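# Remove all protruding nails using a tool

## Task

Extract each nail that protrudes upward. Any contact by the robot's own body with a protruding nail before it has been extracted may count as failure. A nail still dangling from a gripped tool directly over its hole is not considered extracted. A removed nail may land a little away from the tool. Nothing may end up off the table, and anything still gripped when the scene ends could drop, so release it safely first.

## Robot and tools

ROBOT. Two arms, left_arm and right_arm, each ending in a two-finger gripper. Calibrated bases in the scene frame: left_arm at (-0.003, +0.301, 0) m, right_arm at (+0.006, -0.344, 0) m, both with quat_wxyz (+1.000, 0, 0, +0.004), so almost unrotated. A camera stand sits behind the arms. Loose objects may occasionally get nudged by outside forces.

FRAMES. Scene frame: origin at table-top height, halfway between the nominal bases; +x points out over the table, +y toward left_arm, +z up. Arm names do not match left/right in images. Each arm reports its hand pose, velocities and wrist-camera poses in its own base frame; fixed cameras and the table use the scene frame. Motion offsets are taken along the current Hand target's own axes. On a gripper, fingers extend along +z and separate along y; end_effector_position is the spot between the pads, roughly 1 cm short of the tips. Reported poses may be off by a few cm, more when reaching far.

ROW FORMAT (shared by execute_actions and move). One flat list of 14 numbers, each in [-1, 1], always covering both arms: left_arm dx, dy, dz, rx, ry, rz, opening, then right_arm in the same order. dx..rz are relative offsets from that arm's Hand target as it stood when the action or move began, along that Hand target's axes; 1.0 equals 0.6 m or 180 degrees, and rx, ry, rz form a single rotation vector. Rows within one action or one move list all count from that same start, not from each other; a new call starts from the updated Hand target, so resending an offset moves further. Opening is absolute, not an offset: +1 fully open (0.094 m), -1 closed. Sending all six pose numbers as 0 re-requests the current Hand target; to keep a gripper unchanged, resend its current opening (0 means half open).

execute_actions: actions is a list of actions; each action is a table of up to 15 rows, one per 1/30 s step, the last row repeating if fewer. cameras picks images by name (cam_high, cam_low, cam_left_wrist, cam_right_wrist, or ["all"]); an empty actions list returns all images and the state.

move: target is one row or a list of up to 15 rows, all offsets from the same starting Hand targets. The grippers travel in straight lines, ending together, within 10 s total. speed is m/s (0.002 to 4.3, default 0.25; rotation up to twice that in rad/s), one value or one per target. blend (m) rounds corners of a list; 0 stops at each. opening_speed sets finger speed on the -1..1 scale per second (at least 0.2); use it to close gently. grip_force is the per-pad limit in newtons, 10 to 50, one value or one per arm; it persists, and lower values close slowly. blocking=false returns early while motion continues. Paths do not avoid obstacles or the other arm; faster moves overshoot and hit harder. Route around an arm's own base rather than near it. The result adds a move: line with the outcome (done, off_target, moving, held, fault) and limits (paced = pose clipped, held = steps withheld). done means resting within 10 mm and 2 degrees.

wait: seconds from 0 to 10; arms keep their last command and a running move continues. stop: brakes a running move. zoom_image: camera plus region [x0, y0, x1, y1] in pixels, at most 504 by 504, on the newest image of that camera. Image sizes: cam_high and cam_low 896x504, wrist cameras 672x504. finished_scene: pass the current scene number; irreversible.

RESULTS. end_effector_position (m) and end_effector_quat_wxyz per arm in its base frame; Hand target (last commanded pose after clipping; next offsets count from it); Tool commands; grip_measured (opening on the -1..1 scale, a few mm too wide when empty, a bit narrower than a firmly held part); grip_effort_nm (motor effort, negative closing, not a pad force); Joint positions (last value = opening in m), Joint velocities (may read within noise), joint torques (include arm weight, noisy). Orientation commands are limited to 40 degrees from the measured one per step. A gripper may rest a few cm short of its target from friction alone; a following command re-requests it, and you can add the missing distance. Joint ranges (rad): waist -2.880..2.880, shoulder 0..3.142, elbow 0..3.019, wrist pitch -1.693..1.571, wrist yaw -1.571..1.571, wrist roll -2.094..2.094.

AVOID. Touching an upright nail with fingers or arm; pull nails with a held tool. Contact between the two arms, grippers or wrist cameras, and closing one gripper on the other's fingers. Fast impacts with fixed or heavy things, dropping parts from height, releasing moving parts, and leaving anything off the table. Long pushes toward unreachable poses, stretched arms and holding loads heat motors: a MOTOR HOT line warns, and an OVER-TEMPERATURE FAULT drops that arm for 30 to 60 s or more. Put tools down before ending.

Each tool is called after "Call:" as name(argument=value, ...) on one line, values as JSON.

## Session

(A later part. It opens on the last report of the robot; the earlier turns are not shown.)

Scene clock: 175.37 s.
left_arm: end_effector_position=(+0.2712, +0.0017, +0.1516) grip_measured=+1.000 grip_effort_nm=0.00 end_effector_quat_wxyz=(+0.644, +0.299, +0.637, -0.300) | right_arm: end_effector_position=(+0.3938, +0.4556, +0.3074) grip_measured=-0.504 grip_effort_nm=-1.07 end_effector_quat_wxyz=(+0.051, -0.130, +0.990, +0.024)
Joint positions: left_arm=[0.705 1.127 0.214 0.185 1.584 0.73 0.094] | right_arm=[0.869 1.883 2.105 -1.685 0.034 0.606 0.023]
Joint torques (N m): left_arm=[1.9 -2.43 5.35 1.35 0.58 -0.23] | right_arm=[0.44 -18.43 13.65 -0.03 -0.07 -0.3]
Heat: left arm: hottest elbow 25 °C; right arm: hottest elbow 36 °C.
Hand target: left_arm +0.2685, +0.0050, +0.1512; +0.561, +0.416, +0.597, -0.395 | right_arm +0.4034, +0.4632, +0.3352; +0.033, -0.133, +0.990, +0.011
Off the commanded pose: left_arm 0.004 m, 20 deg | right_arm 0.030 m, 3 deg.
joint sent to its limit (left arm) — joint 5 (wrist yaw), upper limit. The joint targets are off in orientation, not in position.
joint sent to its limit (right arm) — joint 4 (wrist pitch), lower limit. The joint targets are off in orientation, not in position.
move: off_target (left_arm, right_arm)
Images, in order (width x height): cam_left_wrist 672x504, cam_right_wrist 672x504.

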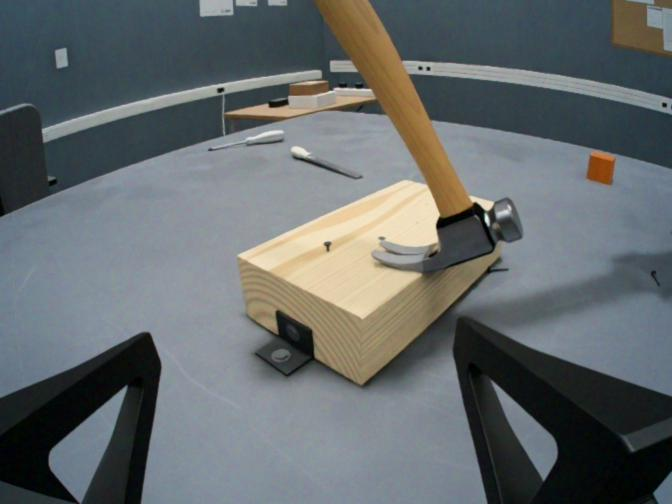

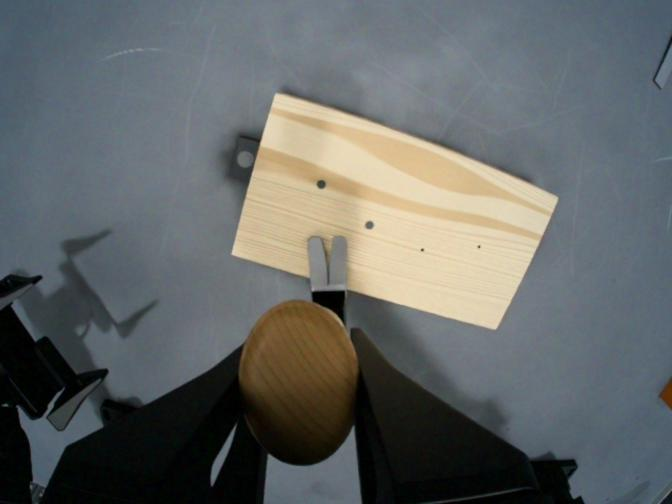

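Call:
move(target=[0,0,0,0,0,0,1,-0.055,0.014,0.045,0,0,0,-1], speed=0.06, cameras=["cam_left_wrist","cam_right_wrist"])

Call:
zoom_image(camera="cam_left_wrist", region=[270, 160, 510, 340])

Call:
zoom_image(camera="cam_right_wrist", region=[240, 150, 420, 310])

Scene clock: 176.90 s.
left_arm: end_effector_position=(+0.2702, +0.0009, +0.1507) grip_measured=+1.000 grip_effort_nm=-0.01 end_effector_quat_wxyz=(+0.643, +0.298, +0.638, -0.301) | right_arm: end_effector_position=(+0.4198, +0.4731, +0.3084) grip_measured=-0.504 grip_effort_nm=-1.07 end_effector_quat_wxyz=(+0.062, -0.134, +0.988, +0.036)
Joint positions: left_arm=[0.705 1.127 0.21 0.189 1.584 0.727 0.094] | right_arm=[0.853 1.961 2.223 -1.692 0.028 0.583 0.023]
Joint torques (N m): left_arm=[1.85 -2.43 5.59 1.33 0.58 -0.23] | right_arm=[-0.38 -16.5 12.59 0.32 0.11 -0.24]
Heat: left arm: hottest elbow 25 °C; right arm: hottest elbow 36 °C.
Hand target: left_arm +0.2684, +0.0049, +0.1511; +0.561, +0.416, +0.597, -0.395 | right_arm +0.4347, +0.4808, +0.3107; +0.033, -0.133, +0.990, +0.011
Off the commanded pose: left_arm 0.004 m, 20 deg | right_arm 0.017 m, 4 deg.
joint sent to its limit (left arm) — joint 5 (wrist yaw), upper limit. The joint targets are off in orientation, not in position.
joint sent to its limit (right arm) — joint 4 (wrist pitch), lower limit. The joint targets are off in orientation, not in position.
move: off_target (left_arm, right_arm)
Images, in order (width x height): cam_left_wrist 672x504, cam_right_wrist 672x504.

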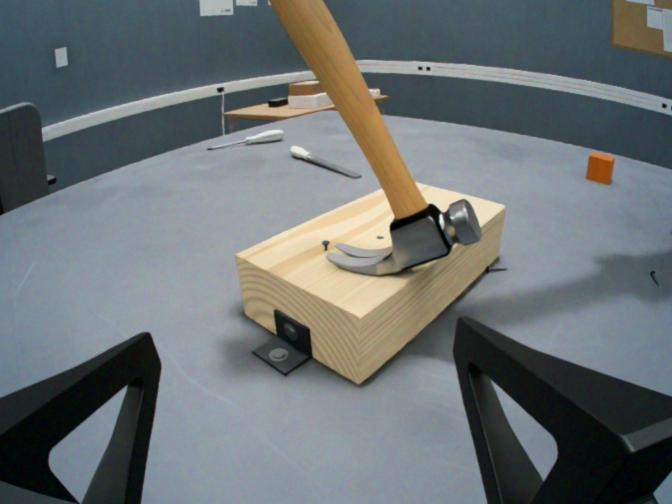

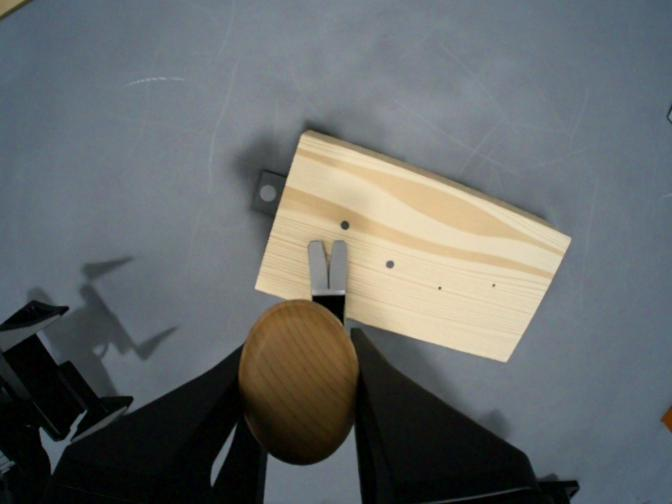

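Scaled by 2.100 from the camera's 672x504 image, which has a finer 960x720 frame.

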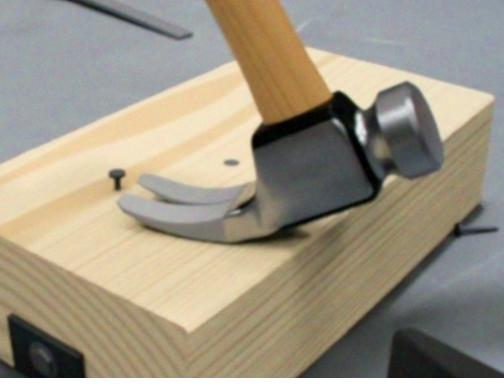

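Scaled by 2.800 from the camera's 672x504 image, which has a finer 960x720 frame.

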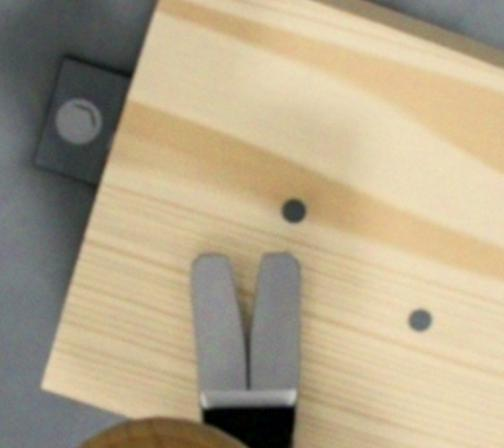

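Call:
move(target=[[0,0,0,0,0,0,1,0.05,-0.025,-0.005,0,0,0,-1],[0,0,0,0,0,0,1,0.055,-0.025,0.03,0,0,0,-1]], speed=0.06, cameras=["cam_left_wrist","cam_right_wrist"])

Call:
zoom_image(camera="cam_left_wrist", region=[270, 160, 510, 340])

Call:
zoom_image(camera="cam_right_wrist", region=[240, 150, 420, 310])

Scene clock: 179.20 s.
left_arm: end_effector_position=(+0.2704, +0.0011, +0.1510) grip_measured=+1.000 grip_effort_nm=-0.01 end_effector_quat_wxyz=(+0.643, +0.299, +0.637, -0.301) | right_arm: end_effector_position=(+0.4121, +0.4644, +0.3075) grip_measured=-0.504 grip_effort_nm=-1.07 end_effector_quat_wxyz=(+0.059, -0.134, +0.989, +0.034)
Joint positions: left_arm=[0.705 1.127 0.21 0.196 1.584 0.722 0.094] | right_arm=[0.853 1.925 2.166 -1.679 0.027 0.583 0.023]
Joint torques (N m): left_arm=[1.79 -2.32 5.48 1.36 0.58 -0.25] | right_arm=[0.91 -18.37 5.71 -0.12 0.16 -0.14]
Heat: left arm: hottest elbow 25 °C; right arm: hottest elbow 36 °C.
Hand target: left_arm +0.2684, +0.0050, +0.1511; +0.561, +0.416, +0.597, -0.395 | right_arm +0.4080, +0.4582, +0.2903; +0.033, -0.133, +0.990, +0.011
Off the commanded pose: left_arm 0.004 m, 20 deg | right_arm 0.019 m, 4 deg.
joint sent to its limit (left arm) — joint 5 (wrist yaw), upper limit. The joint targets are off in orientation, not in position.
joint sent to its limit (right arm) — joint 4 (wrist pitch), lower limit. The joint targets still meet the commanded pose.
move: off_target (left_arm, right_arm)
Images, in order (width x height): cam_left_wrist 672x504, cam_right_wrist 672x504.

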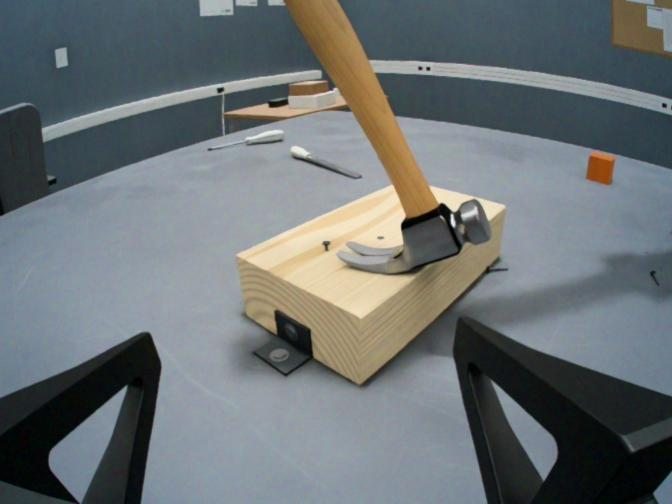

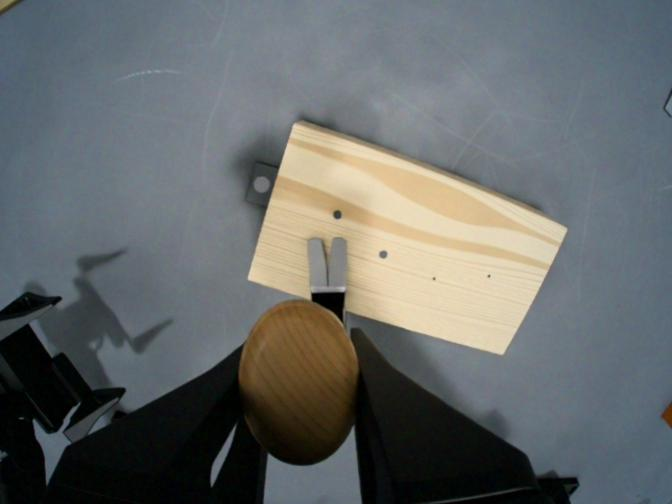

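Scaled by 2.100 from the camera's 672x504 image, which has a finer 960x720 frame.

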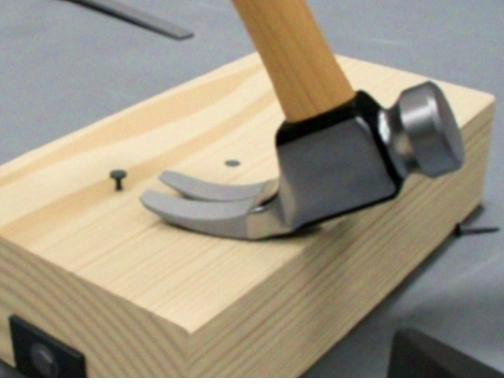

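Scaled by 2.800 from the camera's 672x504 image, which has a finer 960x720 frame.

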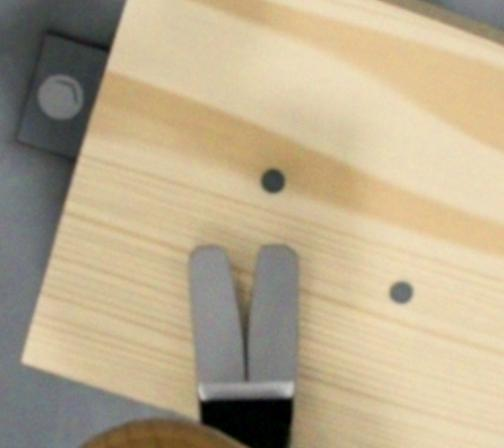

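Call:
move(target=[[0,0,0,0,0,0,1,0.035,-0.03,-0.05,0,0,0,-1],[0,0,0,0,0,0,1,0.0,-0.018,0.09,0,0,0,-1]], speed=0.06, cameras=["cam_left_wrist","cam_right_wrist"])

Call:
zoom_image(camera="cam_left_wrist", region=[270, 160, 510, 340])

Call:
zoom_image(camera="cam_right_wrist", region=[240, 150, 420, 310])

Scene clock: 182.40 s.
left_arm: end_effector_position=(+0.2707, +0.0013, +0.1514) grip_measured=+1.000 grip_effort_nm=0.00 end_effector_quat_wxyz=(+0.644, +0.299, +0.637, -0.300) | right_arm: end_effector_position=(+0.4103, +0.4436, +0.2990) grip_measured=-0.504 grip_effort_nm=-1.07 end_effector_quat_wxyz=(+0.074, -0.126, +0.988, +0.045)
Joint positions: left_arm=[0.705 1.127 0.21 0.202 1.584 0.717 0.094] | right_arm=[0.833 1.832 2.002 -1.569 0.028 0.577 0.023]
Joint torques (N m): left_arm=[1.85 -2.26 5.44 1.35 0.57 -0.25] | right_arm=[0.15 -12.92 4.57 1.07 0.06 -0.24]
Heat: left arm: hottest elbow 25 °C; right arm: hottest elbow 35 °C.
Hand target: left_arm +0.2684, +0.0050, +0.1511; +0.561, +0.416, +0.597, -0.395 | right_arm +0.4142, +0.4496, +0.2363; +0.033, -0.133, +0.990, +0.011
Off the commanded pose: left_arm 0.004 m, 20 deg | right_arm 0.063 m, 6 deg.
joint sent to its limit (left arm) — joint 5 (wrist yaw), upper limit. The joint targets are off in orientation, not in position.
move: off_target (left_arm, right_arm)
Images, in order (width x height): cam_left_wrist 672x504, cam_right_wrist 672x504.

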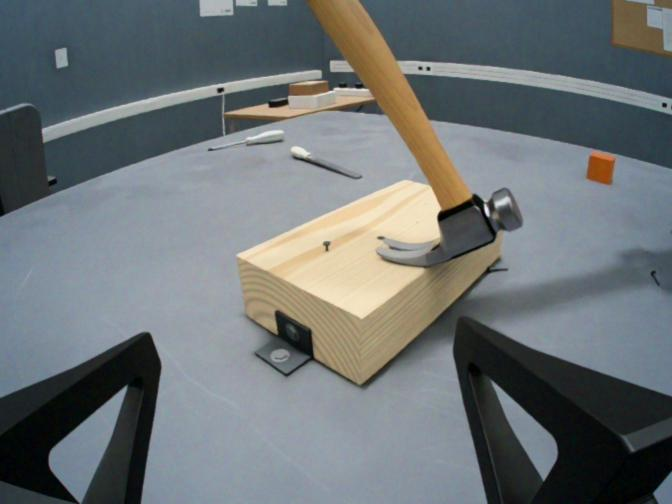

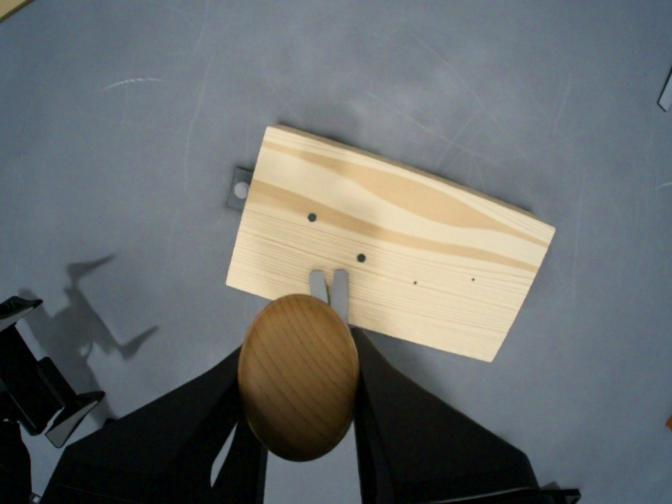

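Scaled by 2.100 from the camera's 672x504 image, which has a finer 960x720 frame.

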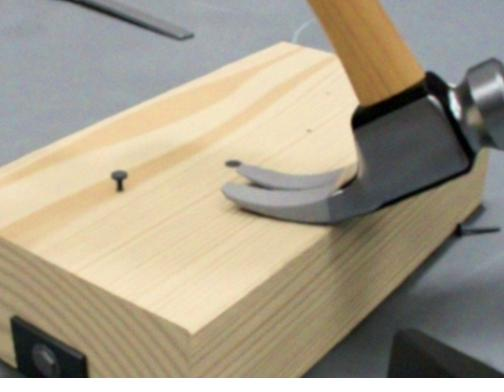

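Scaled by 2.800 from the camera's 672x504 image, which has a finer 960x720 frame.

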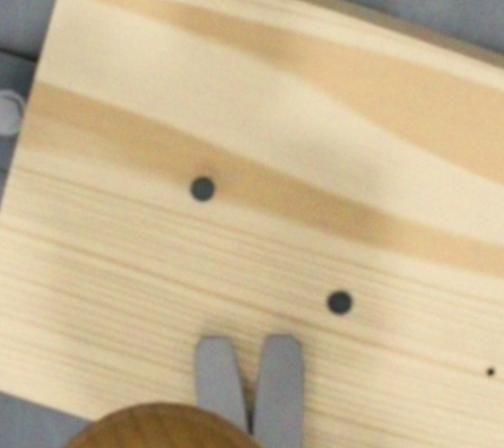

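Call:
move(target=[[0,0,0,0,0,0,1,0.01,0.0,-0.085,0,0,0,-1],[0,0,0,0,0,0,1,-0.02,0.027,-0.1,0,0,0,-1]], speed=0.06, cameras=["cam_left_wrist","cam_right_wrist"])

Call:
zoom_image(camera="cam_left_wrist", region=[270, 160, 510, 340])

Call:
zoom_image(camera="cam_right_wrist", region=[240, 150, 420, 310])

Scene clock: 184.80 s.
left_arm: end_effector_position=(+0.2708, +0.0014, +0.1516) grip_measured=+1.000 grip_effort_nm=0.00 end_effector_quat_wxyz=(+0.644, +0.299, +0.637, -0.300) | right_arm: end_effector_position=(+0.4119, +0.4496, +0.2961) grip_measured=-0.504 grip_effort_nm=-1.07 end_effector_quat_wxyz=(+0.043, -0.130, +0.990, +0.017)
Joint positions: left_arm=[0.705 1.127 0.21 0.206 1.584 0.714 0.094] | right_arm=[0.838 1.917 2.126 -1.692 0.03 0.576 0.023]
Joint torques (N m): left_arm=[1.79 -2.26 5.41 1.42 0.57 -0.25] | right_arm=[1.26 -16.03 12.42 0.32 0.04 -0.11]
Heat: left arm: hottest elbow 25 °C; right arm: hottest elbow 35 °C.
Hand target: left_arm +0.2684, +0.0050, +0.1511; +0.561, +0.416, +0.597, -0.395 | right_arm +0.4177, +0.4665, +0.2972; +0.034, -0.133, +0.990, +0.011
Off the commanded pose: left_arm 0.004 m, 20 deg | right_arm 0.018 m, 1 deg.
joint sent to its limit (left arm) — joint 5 (wrist yaw), upper limit. The joint targets are off in orientation, not in position.
joint sent to its limit (right arm) — joint 4 (wrist pitch), lower limit. The joint targets still meet the commanded pose.
move: off_target (left_arm, right_arm)
Images, in order (width x height): cam_left_wrist 672x504, cam_right_wrist 672x504.

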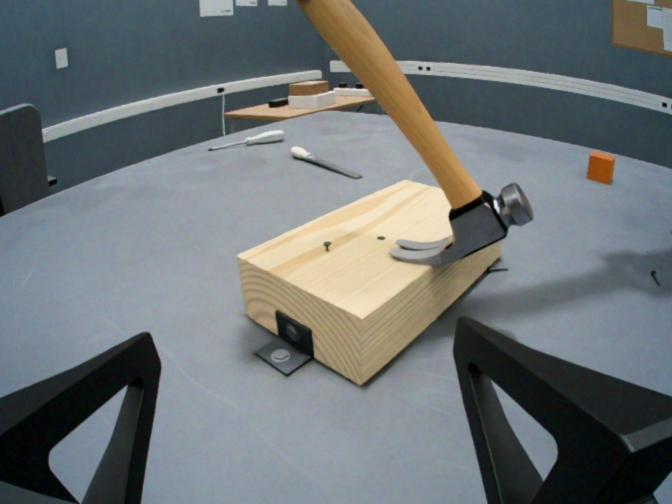

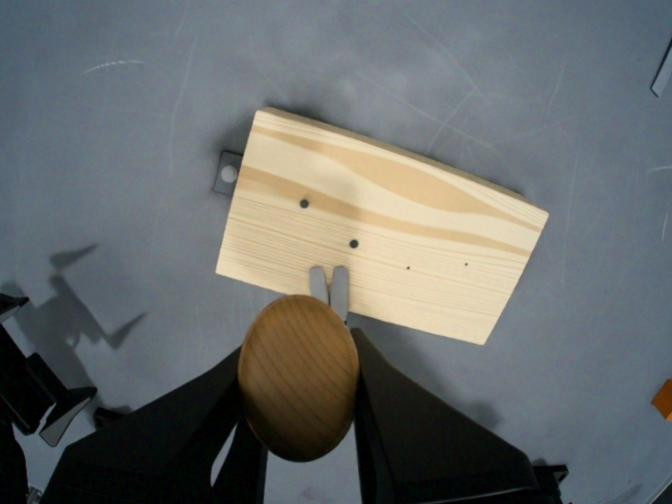

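Scaled by 2.100 from the camera's 672x504 image, which has a finer 960x720 frame.

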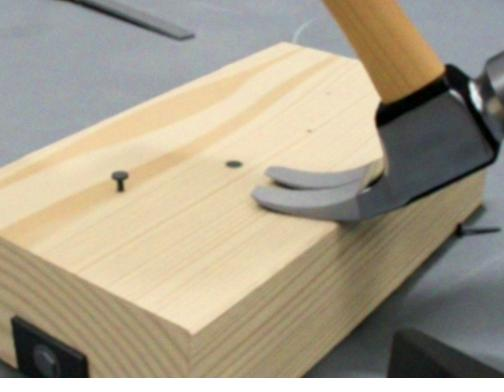

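Scaled by 2.800 from the camera's 672x504 image, which has a finer 960x720 frame.

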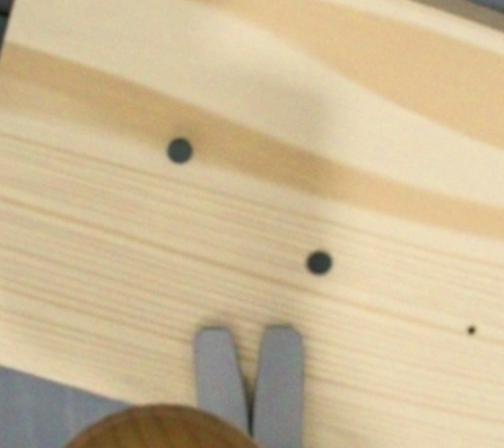

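Call:
move(target=[[0,0,0,0,0,0,1,-0.01,0.02,-0.04,0,0,0,-1],[0,0,0,0,0,0,1,-0.04,0.03,-0.03,0,0,0,-1]], speed=0.06, cameras=["cam_left_wrist","cam_right_wrist"])

Call:
zoom_image(camera="cam_left_wrist", region=[270, 160, 510, 340])

Call:
zoom_image(camera="cam_right_wrist", region=[240, 150, 420, 310])

Scene clock: 209.07 s.
left_arm: end_effector_position=(+0.2708, +0.0014, +0.1516) grip_measured=+1.000 grip_effort_nm=0.00 end_effector_quat_wxyz=(+0.644, +0.299, +0.637, -0.300) | right_arm: end_effector_position=(+0.4264, +0.4783, +0.3020) grip_measured=-0.504 grip_effort_nm=-1.07 end_effector_quat_wxyz=(+0.063, -0.136, +0.988, +0.033)
Joint positions: left_arm=[0.705 1.127 0.21 0.206 1.584 0.714 0.094] | right_arm=[0.853 1.988 2.248 -1.692 0.033 0.576 0.023]
Joint torques (N m): left_arm=[1.85 -2.26 5.38 1.37 0.57 -0.24] | right_arm=[0.32 -18.49 13.12 0.31 -0.09 -0.1]
Heat: left arm: hottest elbow 25 °C; right arm: hottest elbow 35 °C.
Hand target: left_arm +0.2684, +0.0050, +0.1511; +0.561, +0.416, +0.597, -0.395 | right_arm +0.4349, +0.4895, +0.3171; +0.034, -0.133, +0.990, +0.011
Off the commanded pose: left_arm 0.004 m, 20 deg | right_arm 0.021 m, 4 deg.
joint sent to its limit (left arm) — joint 5 (wrist yaw), upper limit. The joint targets are off in orientation, not in position.
joint sent to its limit (right arm) — joint 4 (wrist pitch), lower limit. The joint targets are off in orientation, not in position.
move: off_target (left_arm, right_arm)
Images, in order (width x height): cam_left_wrist 672x504, cam_right_wrist 672x504.

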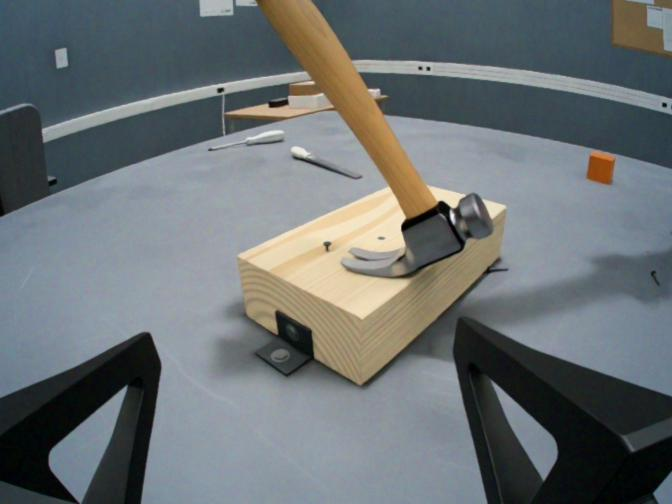

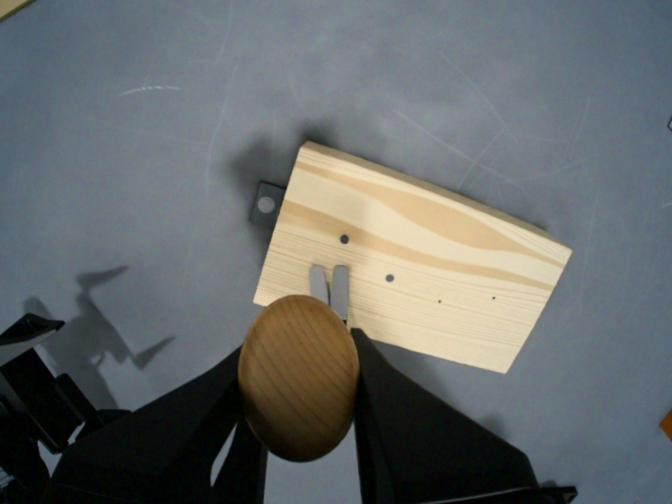

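Scaled by 2.100 from the camera's 672x504 image, which has a finer 960x720 frame.

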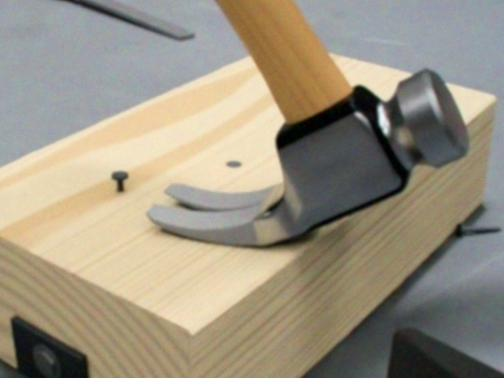

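Scaled by 2.800 from the camera's 672x504 image, which has a finer 960x720 frame.

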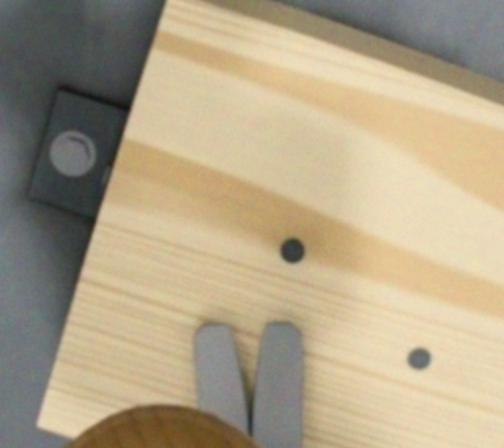

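Call:
move(target=[0,0,0,0,0,0,1,0.0,-0.045,0.01,0,0,0,-1], speed=0.05, cameras=["cam_right_wrist"])

Call:
zoom_image(camera="cam_right_wrist", region=[240, 150, 420, 310])

Scene clock: 211.07 s.
left_arm: end_effector_position=(+0.2708, +0.0014, +0.1516) grip_measured=+1.000 grip_effort_nm=0.00 end_effector_quat_wxyz=(+0.644, +0.299, +0.637, -0.300) | right_arm: end_effector_position=(+0.4378, +0.4681, +0.3019) grip_measured=-0.504 grip_effort_nm=-1.07 end_effector_quat_wxyz=(+0.062, -0.129, +0.989, +0.035)
Joint positions: left_arm=[0.705 1.127 0.21 0.206 1.584 0.714 0.094] | right_arm=[0.827 1.988 2.248 -1.692 0.026 0.565 0.023]
Joint torques (N m): left_arm=[1.85 -2.32 5.42 1.36 0.57 -0.25] | right_arm=[-0.44 -20.54 8.51 0.39 0.07 -0.37]
Heat: left arm: hottest elbow 25 °C; right arm: hottest elbow 35 °C.
Hand target: left_arm +0.2684, +0.0050, +0.1511; +0.561, +0.416, +0.597, -0.395 | right_arm +0.4425, +0.4638, +0.3107; +0.034, -0.133, +0.990, +0.011
Off the commanded pose: left_arm 0.004 m, 20 deg | right_arm 0.011 m, 4 deg.
joint sent to its limit (left arm) — joint 5 (wrist yaw), upper limit. The joint targets are off in orientation, not in position.
joint sent to its limit (right arm) — joint 4 (wrist pitch), lower limit. The joint targets are off in orientation, not in position.
move: off_target (left_arm, right_arm)
Images, in order (width x height): cam_right_wrist 672x504.

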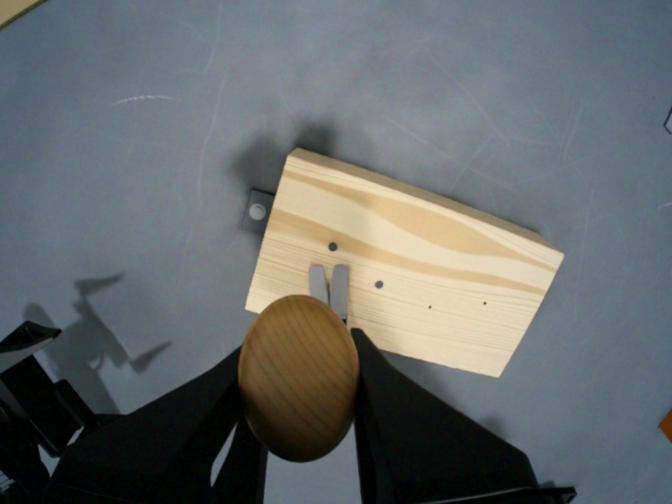

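Scaled by 2.800 from the camera's 672x504 image, which has a finer 960x720 frame.

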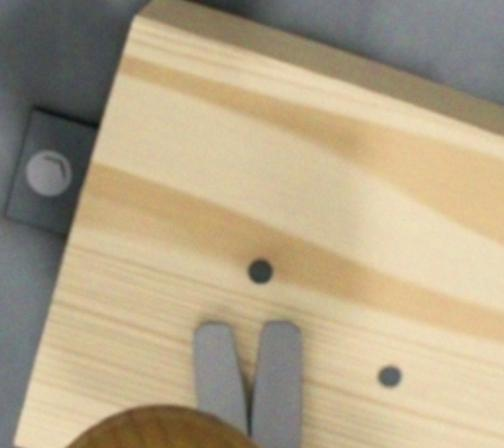

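Call:
move(target=[0,0,0,0,0,0,1,-0.02,-0.014,0.03,0,0,0,-1], speed=0.05, cameras=["cam_right_wrist","cam_left_wrist"])

Call:
zoom_image(camera="cam_right_wrist", region=[240, 150, 420, 310])

Call:
zoom_image(camera="cam_left_wrist", region=[270, 160, 510, 340])

Scene clock: 212.40 s.
left_arm: end_effector_position=(+0.2708, +0.0014, +0.1516) grip_measured=+1.000 grip_effort_nm=0.00 end_effector_quat_wxyz=(+0.644, +0.299, +0.637, -0.300) | right_arm: end_effector_position=(+0.4453, +0.4611, +0.3014) grip_measured=-0.504 grip_effort_nm=-1.07 end_effector_quat_wxyz=(+0.060, -0.129, +0.989, +0.036)
Joint positions: left_arm=[0.705 1.127 0.21 0.206 1.584 0.714 0.094] | right_arm=[0.809 1.989 2.248 -1.692 0.02 0.549 0.023]
Joint torques (N m): left_arm=[1.9 -2.26 5.39 1.36 0.57 -0.24] | right_arm=[-0.97 -18.02 9.33 0.51 0.23 -0.42]
Heat: left arm: hottest elbow 25 °C; right arm: hottest elbow 35 °C.
Hand target: left_arm +0.2684, +0.0050, +0.1511; +0.561, +0.416, +0.597, -0.395 | right_arm +0.4573, +0.4594, +0.2936; +0.034, -0.133, +0.990, +0.012
Off the commanded pose: left_arm 0.004 m, 20 deg | right_arm 0.015 m, 4 deg.
joint sent to its limit (left arm) — joint 5 (wrist yaw), upper limit. The joint targets are off in orientation, not in position.
joint sent to its limit (right arm) — joint 4 (wrist pitch), lower limit. The joint targets are off in orientation, not in position.
move: off_target (left_arm, right_arm)
Images, in order (width x height): cam_left_wrist 672x504, cam_right_wrist 672x504.

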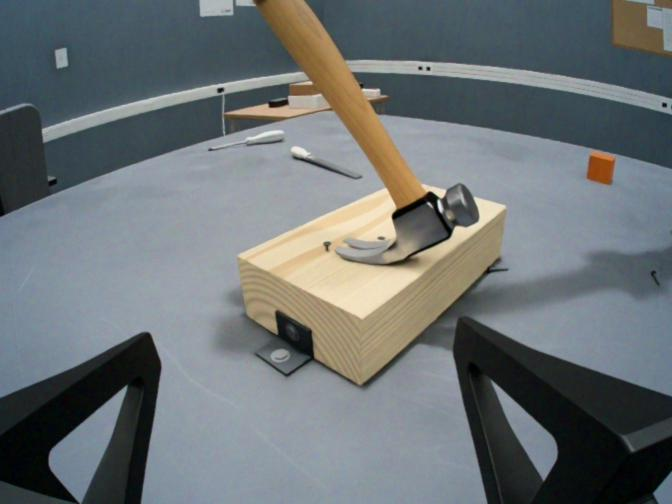

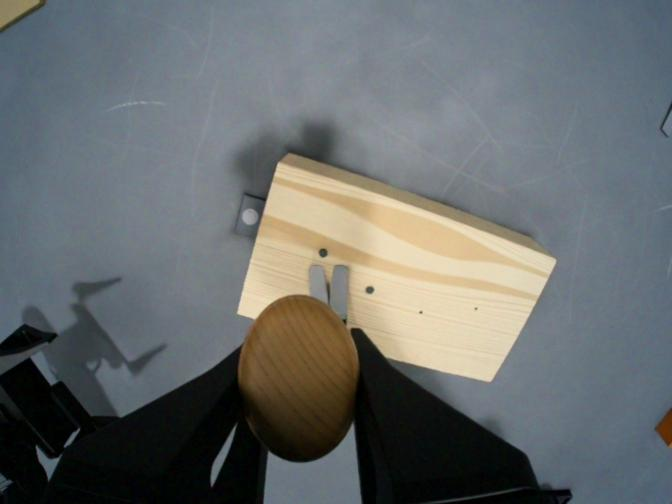

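Scaled by 2.800 from the camera's 672x504 image, which has a finer 960x720 frame.

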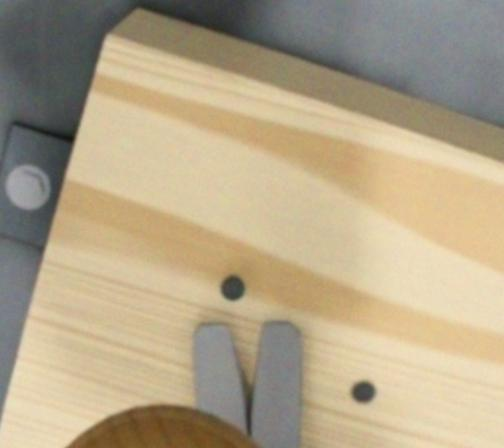

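Scaled by 2.100 from the camera's 672x504 image, which has a finer 960x720 frame.

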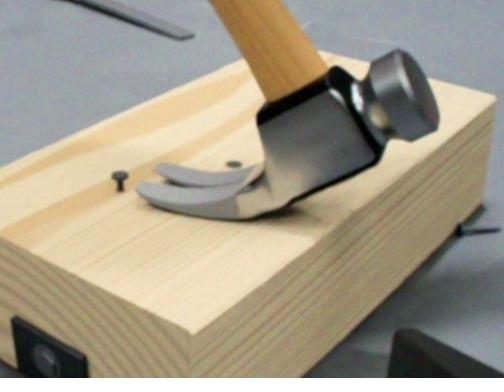

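Call:
move(target=[0,0,0,0,0,0,1,-0.015,0.018,0.0,0,0,0,-1], speed=0.05, cameras=["cam_right_wrist","cam_left_wrist"])

Call:
zoom_image(camera="cam_right_wrist", region=[240, 150, 420, 310])

Call:
zoom_image(camera="cam_left_wrist", region=[270, 160, 510, 340])

Scene clock: 213.67 s.
left_arm: end_effector_position=(+0.2708, +0.0014, +0.1516) grip_measured=+1.000 grip_effort_nm=0.00 end_effector_quat_wxyz=(+0.644, +0.299, +0.637, -0.300) | right_arm: end_effector_position=(+0.4481, +0.4639, +0.2998) grip_measured=-0.504 grip_effort_nm=-1.07 end_effector_quat_wxyz=(+0.061, -0.133, +0.989, +0.036)
Joint positions: left_arm=[0.705 1.127 0.21 0.206 1.584 0.714 0.094] | right_arm=[0.809 2 2.262 -1.692 0.021 0.54 0.023]
Joint torques (N m): left_arm=[1.9 -2.32 5.39 1.37 0.58 -0.25] | right_arm=[0.21 -16.44 12.07 0.42 0.2 -0.22]
Heat: left arm: hottest elbow 25 °C; right arm: hottest elbow 35 °C.
Hand target: left_arm +0.2684, +0.0050, +0.1511; +0.561, +0.416, +0.597, -0.395 | right_arm +0.4631, +0.4722, +0.2943; +0.034, -0.133, +0.990, +0.012
Off the commanded pose: left_arm 0.004 m, 20 deg | right_arm 0.018 m, 4 deg.
joint sent to its limit (left arm) — joint 5 (wrist yaw), upper limit. The joint targets are off in orientation, not in position.
joint sent to its limit (right arm) — joint 4 (wrist pitch), lower limit. The joint targets are off in orientation, not in position.
move: off_target (left_arm, right_arm)
Images, in order (width x height): cam_left_wrist 672x504, cam_right_wrist 672x504.

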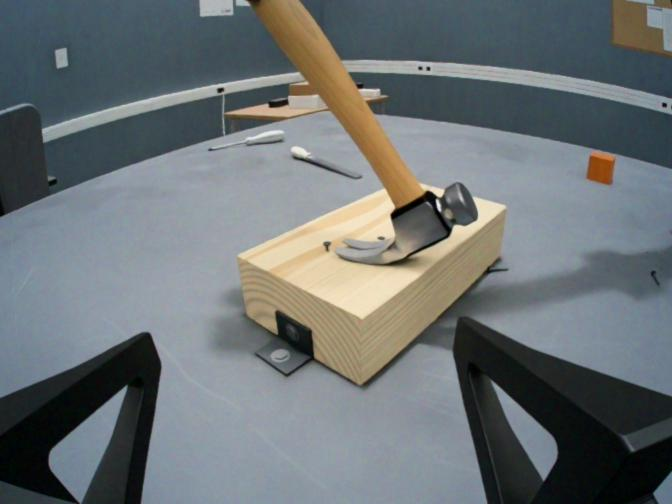

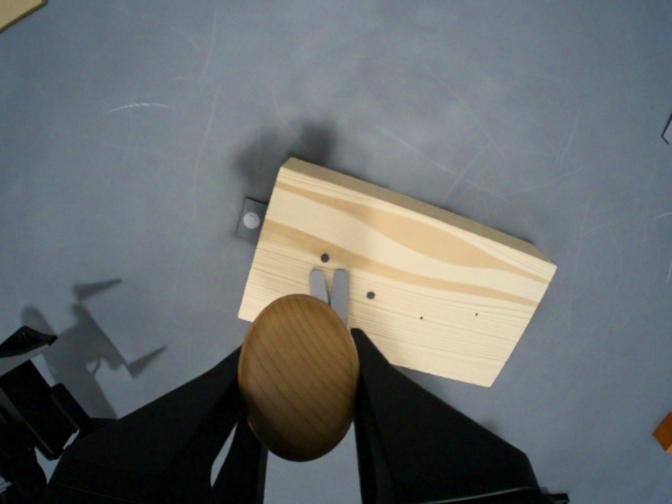

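Scaled by 2.800 from the camera's 672x504 image, which has a finer 960x720 frame.

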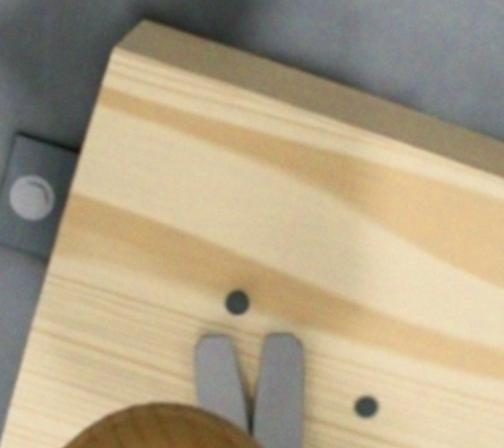

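Scaled by 2.100 from the camera's 672x504 image, which has a finer 960x720 frame.

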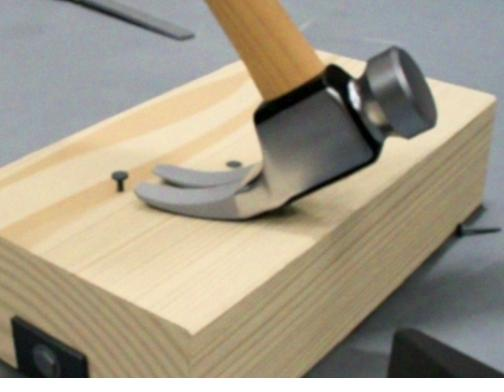

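Call:
move(target=[0,0,0,0,0,0,1,-0.025,0.008,0.01,0,0,0,-1], speed=0.05, cameras=["cam_right_wrist","cam_left_wrist"])

Call:
zoom_image(camera="cam_right_wrist", region=[240, 150, 420, 310])

Call:
zoom_image(camera="cam_left_wrist", region=[270, 160, 510, 340])

Scene clock: 215.17 s.
left_arm: end_effector_position=(+0.2708, +0.0014, +0.1516) grip_measured=+1.000 grip_effort_nm=0.00 end_effector_quat_wxyz=(+0.644, +0.299, +0.637, -0.300) | right_arm: end_effector_position=(+0.4612, +0.4727, +0.2978) grip_measured=-0.504 grip_effort_nm=-1.07 end_effector_quat_wxyz=(+0.069, -0.136, +0.987, +0.040)
Joint positions: left_arm=[0.705 1.127 0.21 0.206 1.584 0.714 0.094] | right_arm=[0.804 2.041 2.321 -1.692 0.023 0.529 0.023]
Joint torques (N m): left_arm=[1.85 -2.26 5.39 1.37 0.57 -0.24] | right_arm=[0.26 -16.91 12.23 0.32 0.1 -0.13]
Heat: left arm: hottest elbow 25 °C; right arm: hottest elbow 36 °C.
Hand target: left_arm +0.2684, +0.0050, +0.1511; +0.561, +0.416, +0.597, -0.395 | right_arm +0.4767, +0.4809, +0.2896; +0.034, -0.133, +0.990, +0.012
Off the commanded pose: left_arm 0.004 m, 20 deg | right_arm 0.019 m, 5 deg.
joint sent to its limit (left arm) — joint 5 (wrist yaw), upper limit. The joint targets are off in orientation, not in position.
joint sent to its limit (right arm) — joint 4 (wrist pitch), lower limit. The joint targets are off in orientation, not in position.
move: off_target (left_arm, right_arm)
Images, in order (width x height): cam_left_wrist 672x504, cam_right_wrist 672x504.

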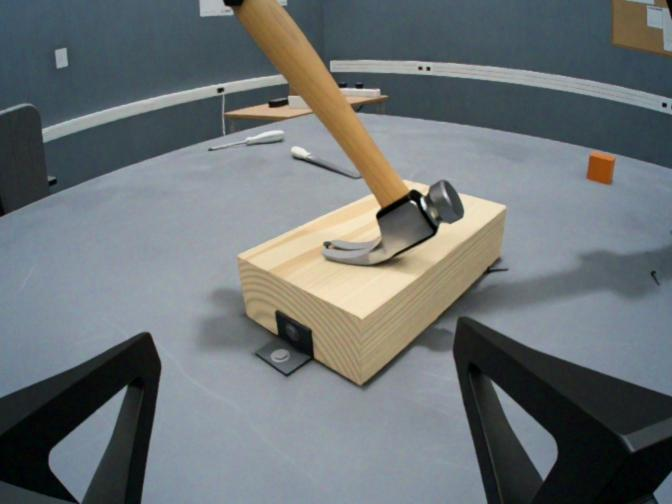

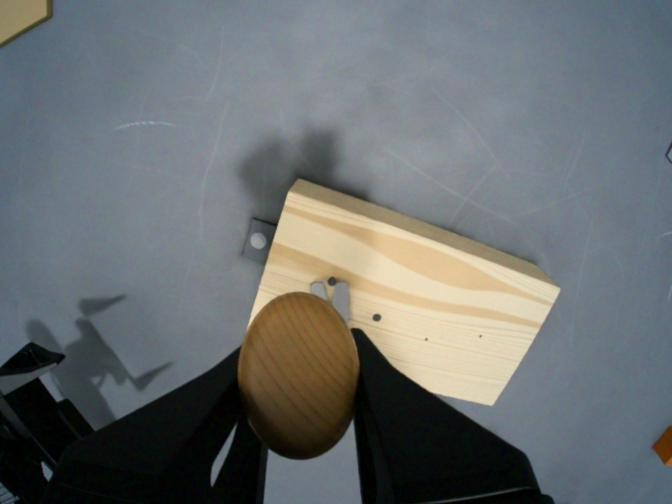

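Scaled by 2.800 from the camera's 672x504 image, which has a finer 960x720 frame.

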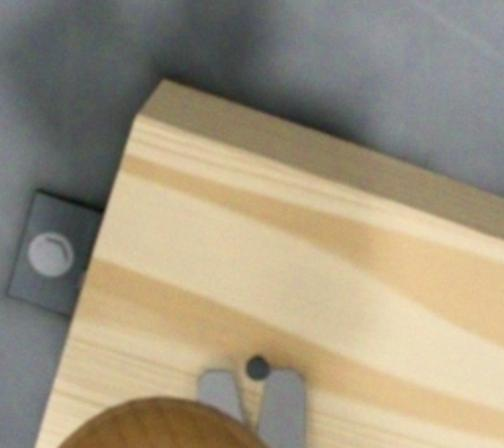

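Scaled by 2.100 from the camera's 672x504 image, which has a finer 960x720 frame.

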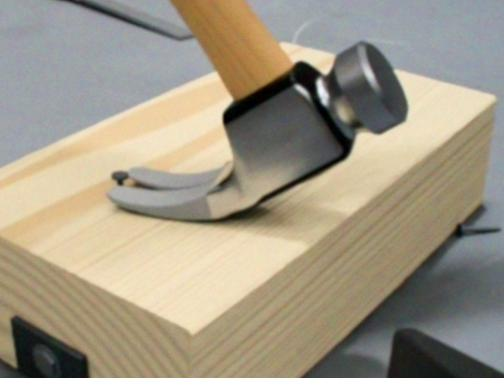

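Call:
move(target=[0,0,0,0,0,0,1,-0.03,-0.004,0.012,0,0,0,-1], speed=0.05, cameras=["cam_right_wrist","cam_left_wrist"])

Call:
zoom_image(camera="cam_right_wrist", region=[240, 200, 420, 360])

Call:
zoom_image(camera="cam_left_wrist", region=[270, 160, 510, 340])

Scene clock: 216.73 s.
left_arm: end_effector_position=(+0.2708, +0.0014, +0.1516) grip_measured=+1.000 grip_effort_nm=-0.01 end_effector_quat_wxyz=(+0.644, +0.299, +0.637, -0.300) | right_arm: end_effector_position=(+0.4788, +0.4769, +0.2912) grip_measured=-0.504 grip_effort_nm=-1.07 end_effector_quat_wxyz=(+0.074, -0.134, +0.987, +0.043)
Joint positions: left_arm=[0.705 1.127 0.21 0.206 1.584 0.714 0.094] | right_arm=[0.79 2.088 2.378 -1.692 0.021 0.517 0.023]
Joint torques (N m): left_arm=[1.79 -2.32 5.42 1.39 0.57 -0.24] | right_arm=[-0.21 -17.73 12.33 0.47 0.15 -0.25]
Heat: left arm: hottest elbow 25 °C; right arm: hottest elbow 36 °C.
Hand target: left_arm +0.2684, +0.0050, +0.1511; +0.561, +0.416, +0.597, -0.395 | right_arm +0.4952, +0.4835, +0.2836; +0.034, -0.133, +0.990, +0.012
Off the commanded pose: left_arm 0.004 m, 20 deg | right_arm 0.019 m, 6 deg.
joint sent to its limit (left arm) — joint 5 (wrist yaw), upper limit. The joint targets are off in orientation, not in position.
joint sent to its limit (right arm) — joint 4 (wrist pitch), lower limit. The joint targets are off in orientation, not in position.
move: off_target (left_arm, right_arm)
Images, in order (width x height): cam_left_wrist 672x504, cam_right_wrist 672x504.

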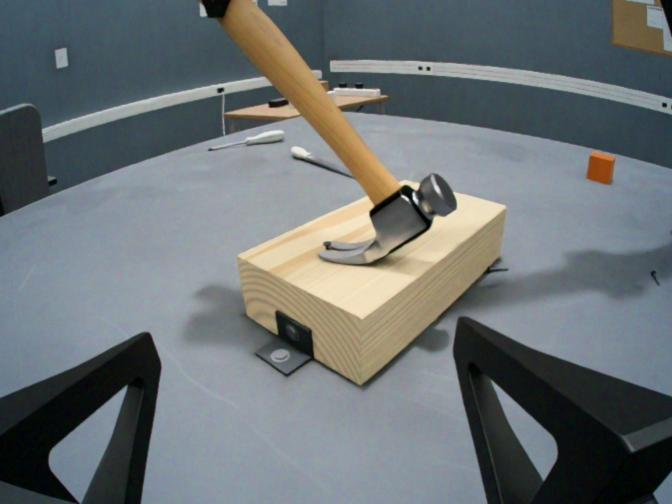

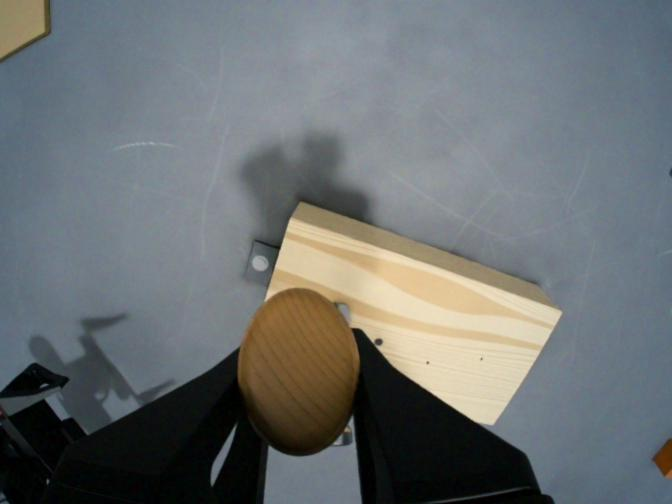

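Scaled by 2.800 from the camera's 672x504 image, which has a finer 960x720 frame.

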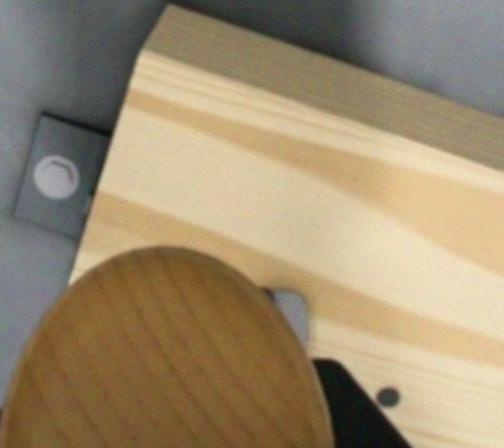

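Scaled by 2.100 from the camera's 672x504 image, which has a finer 960x720 frame.

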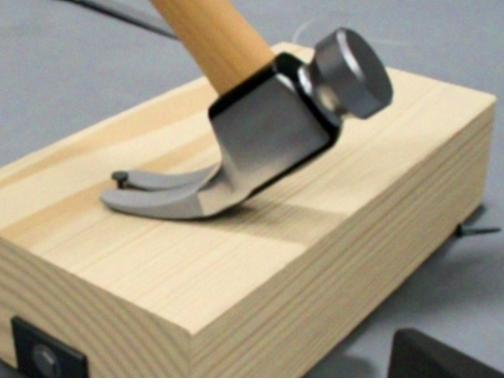

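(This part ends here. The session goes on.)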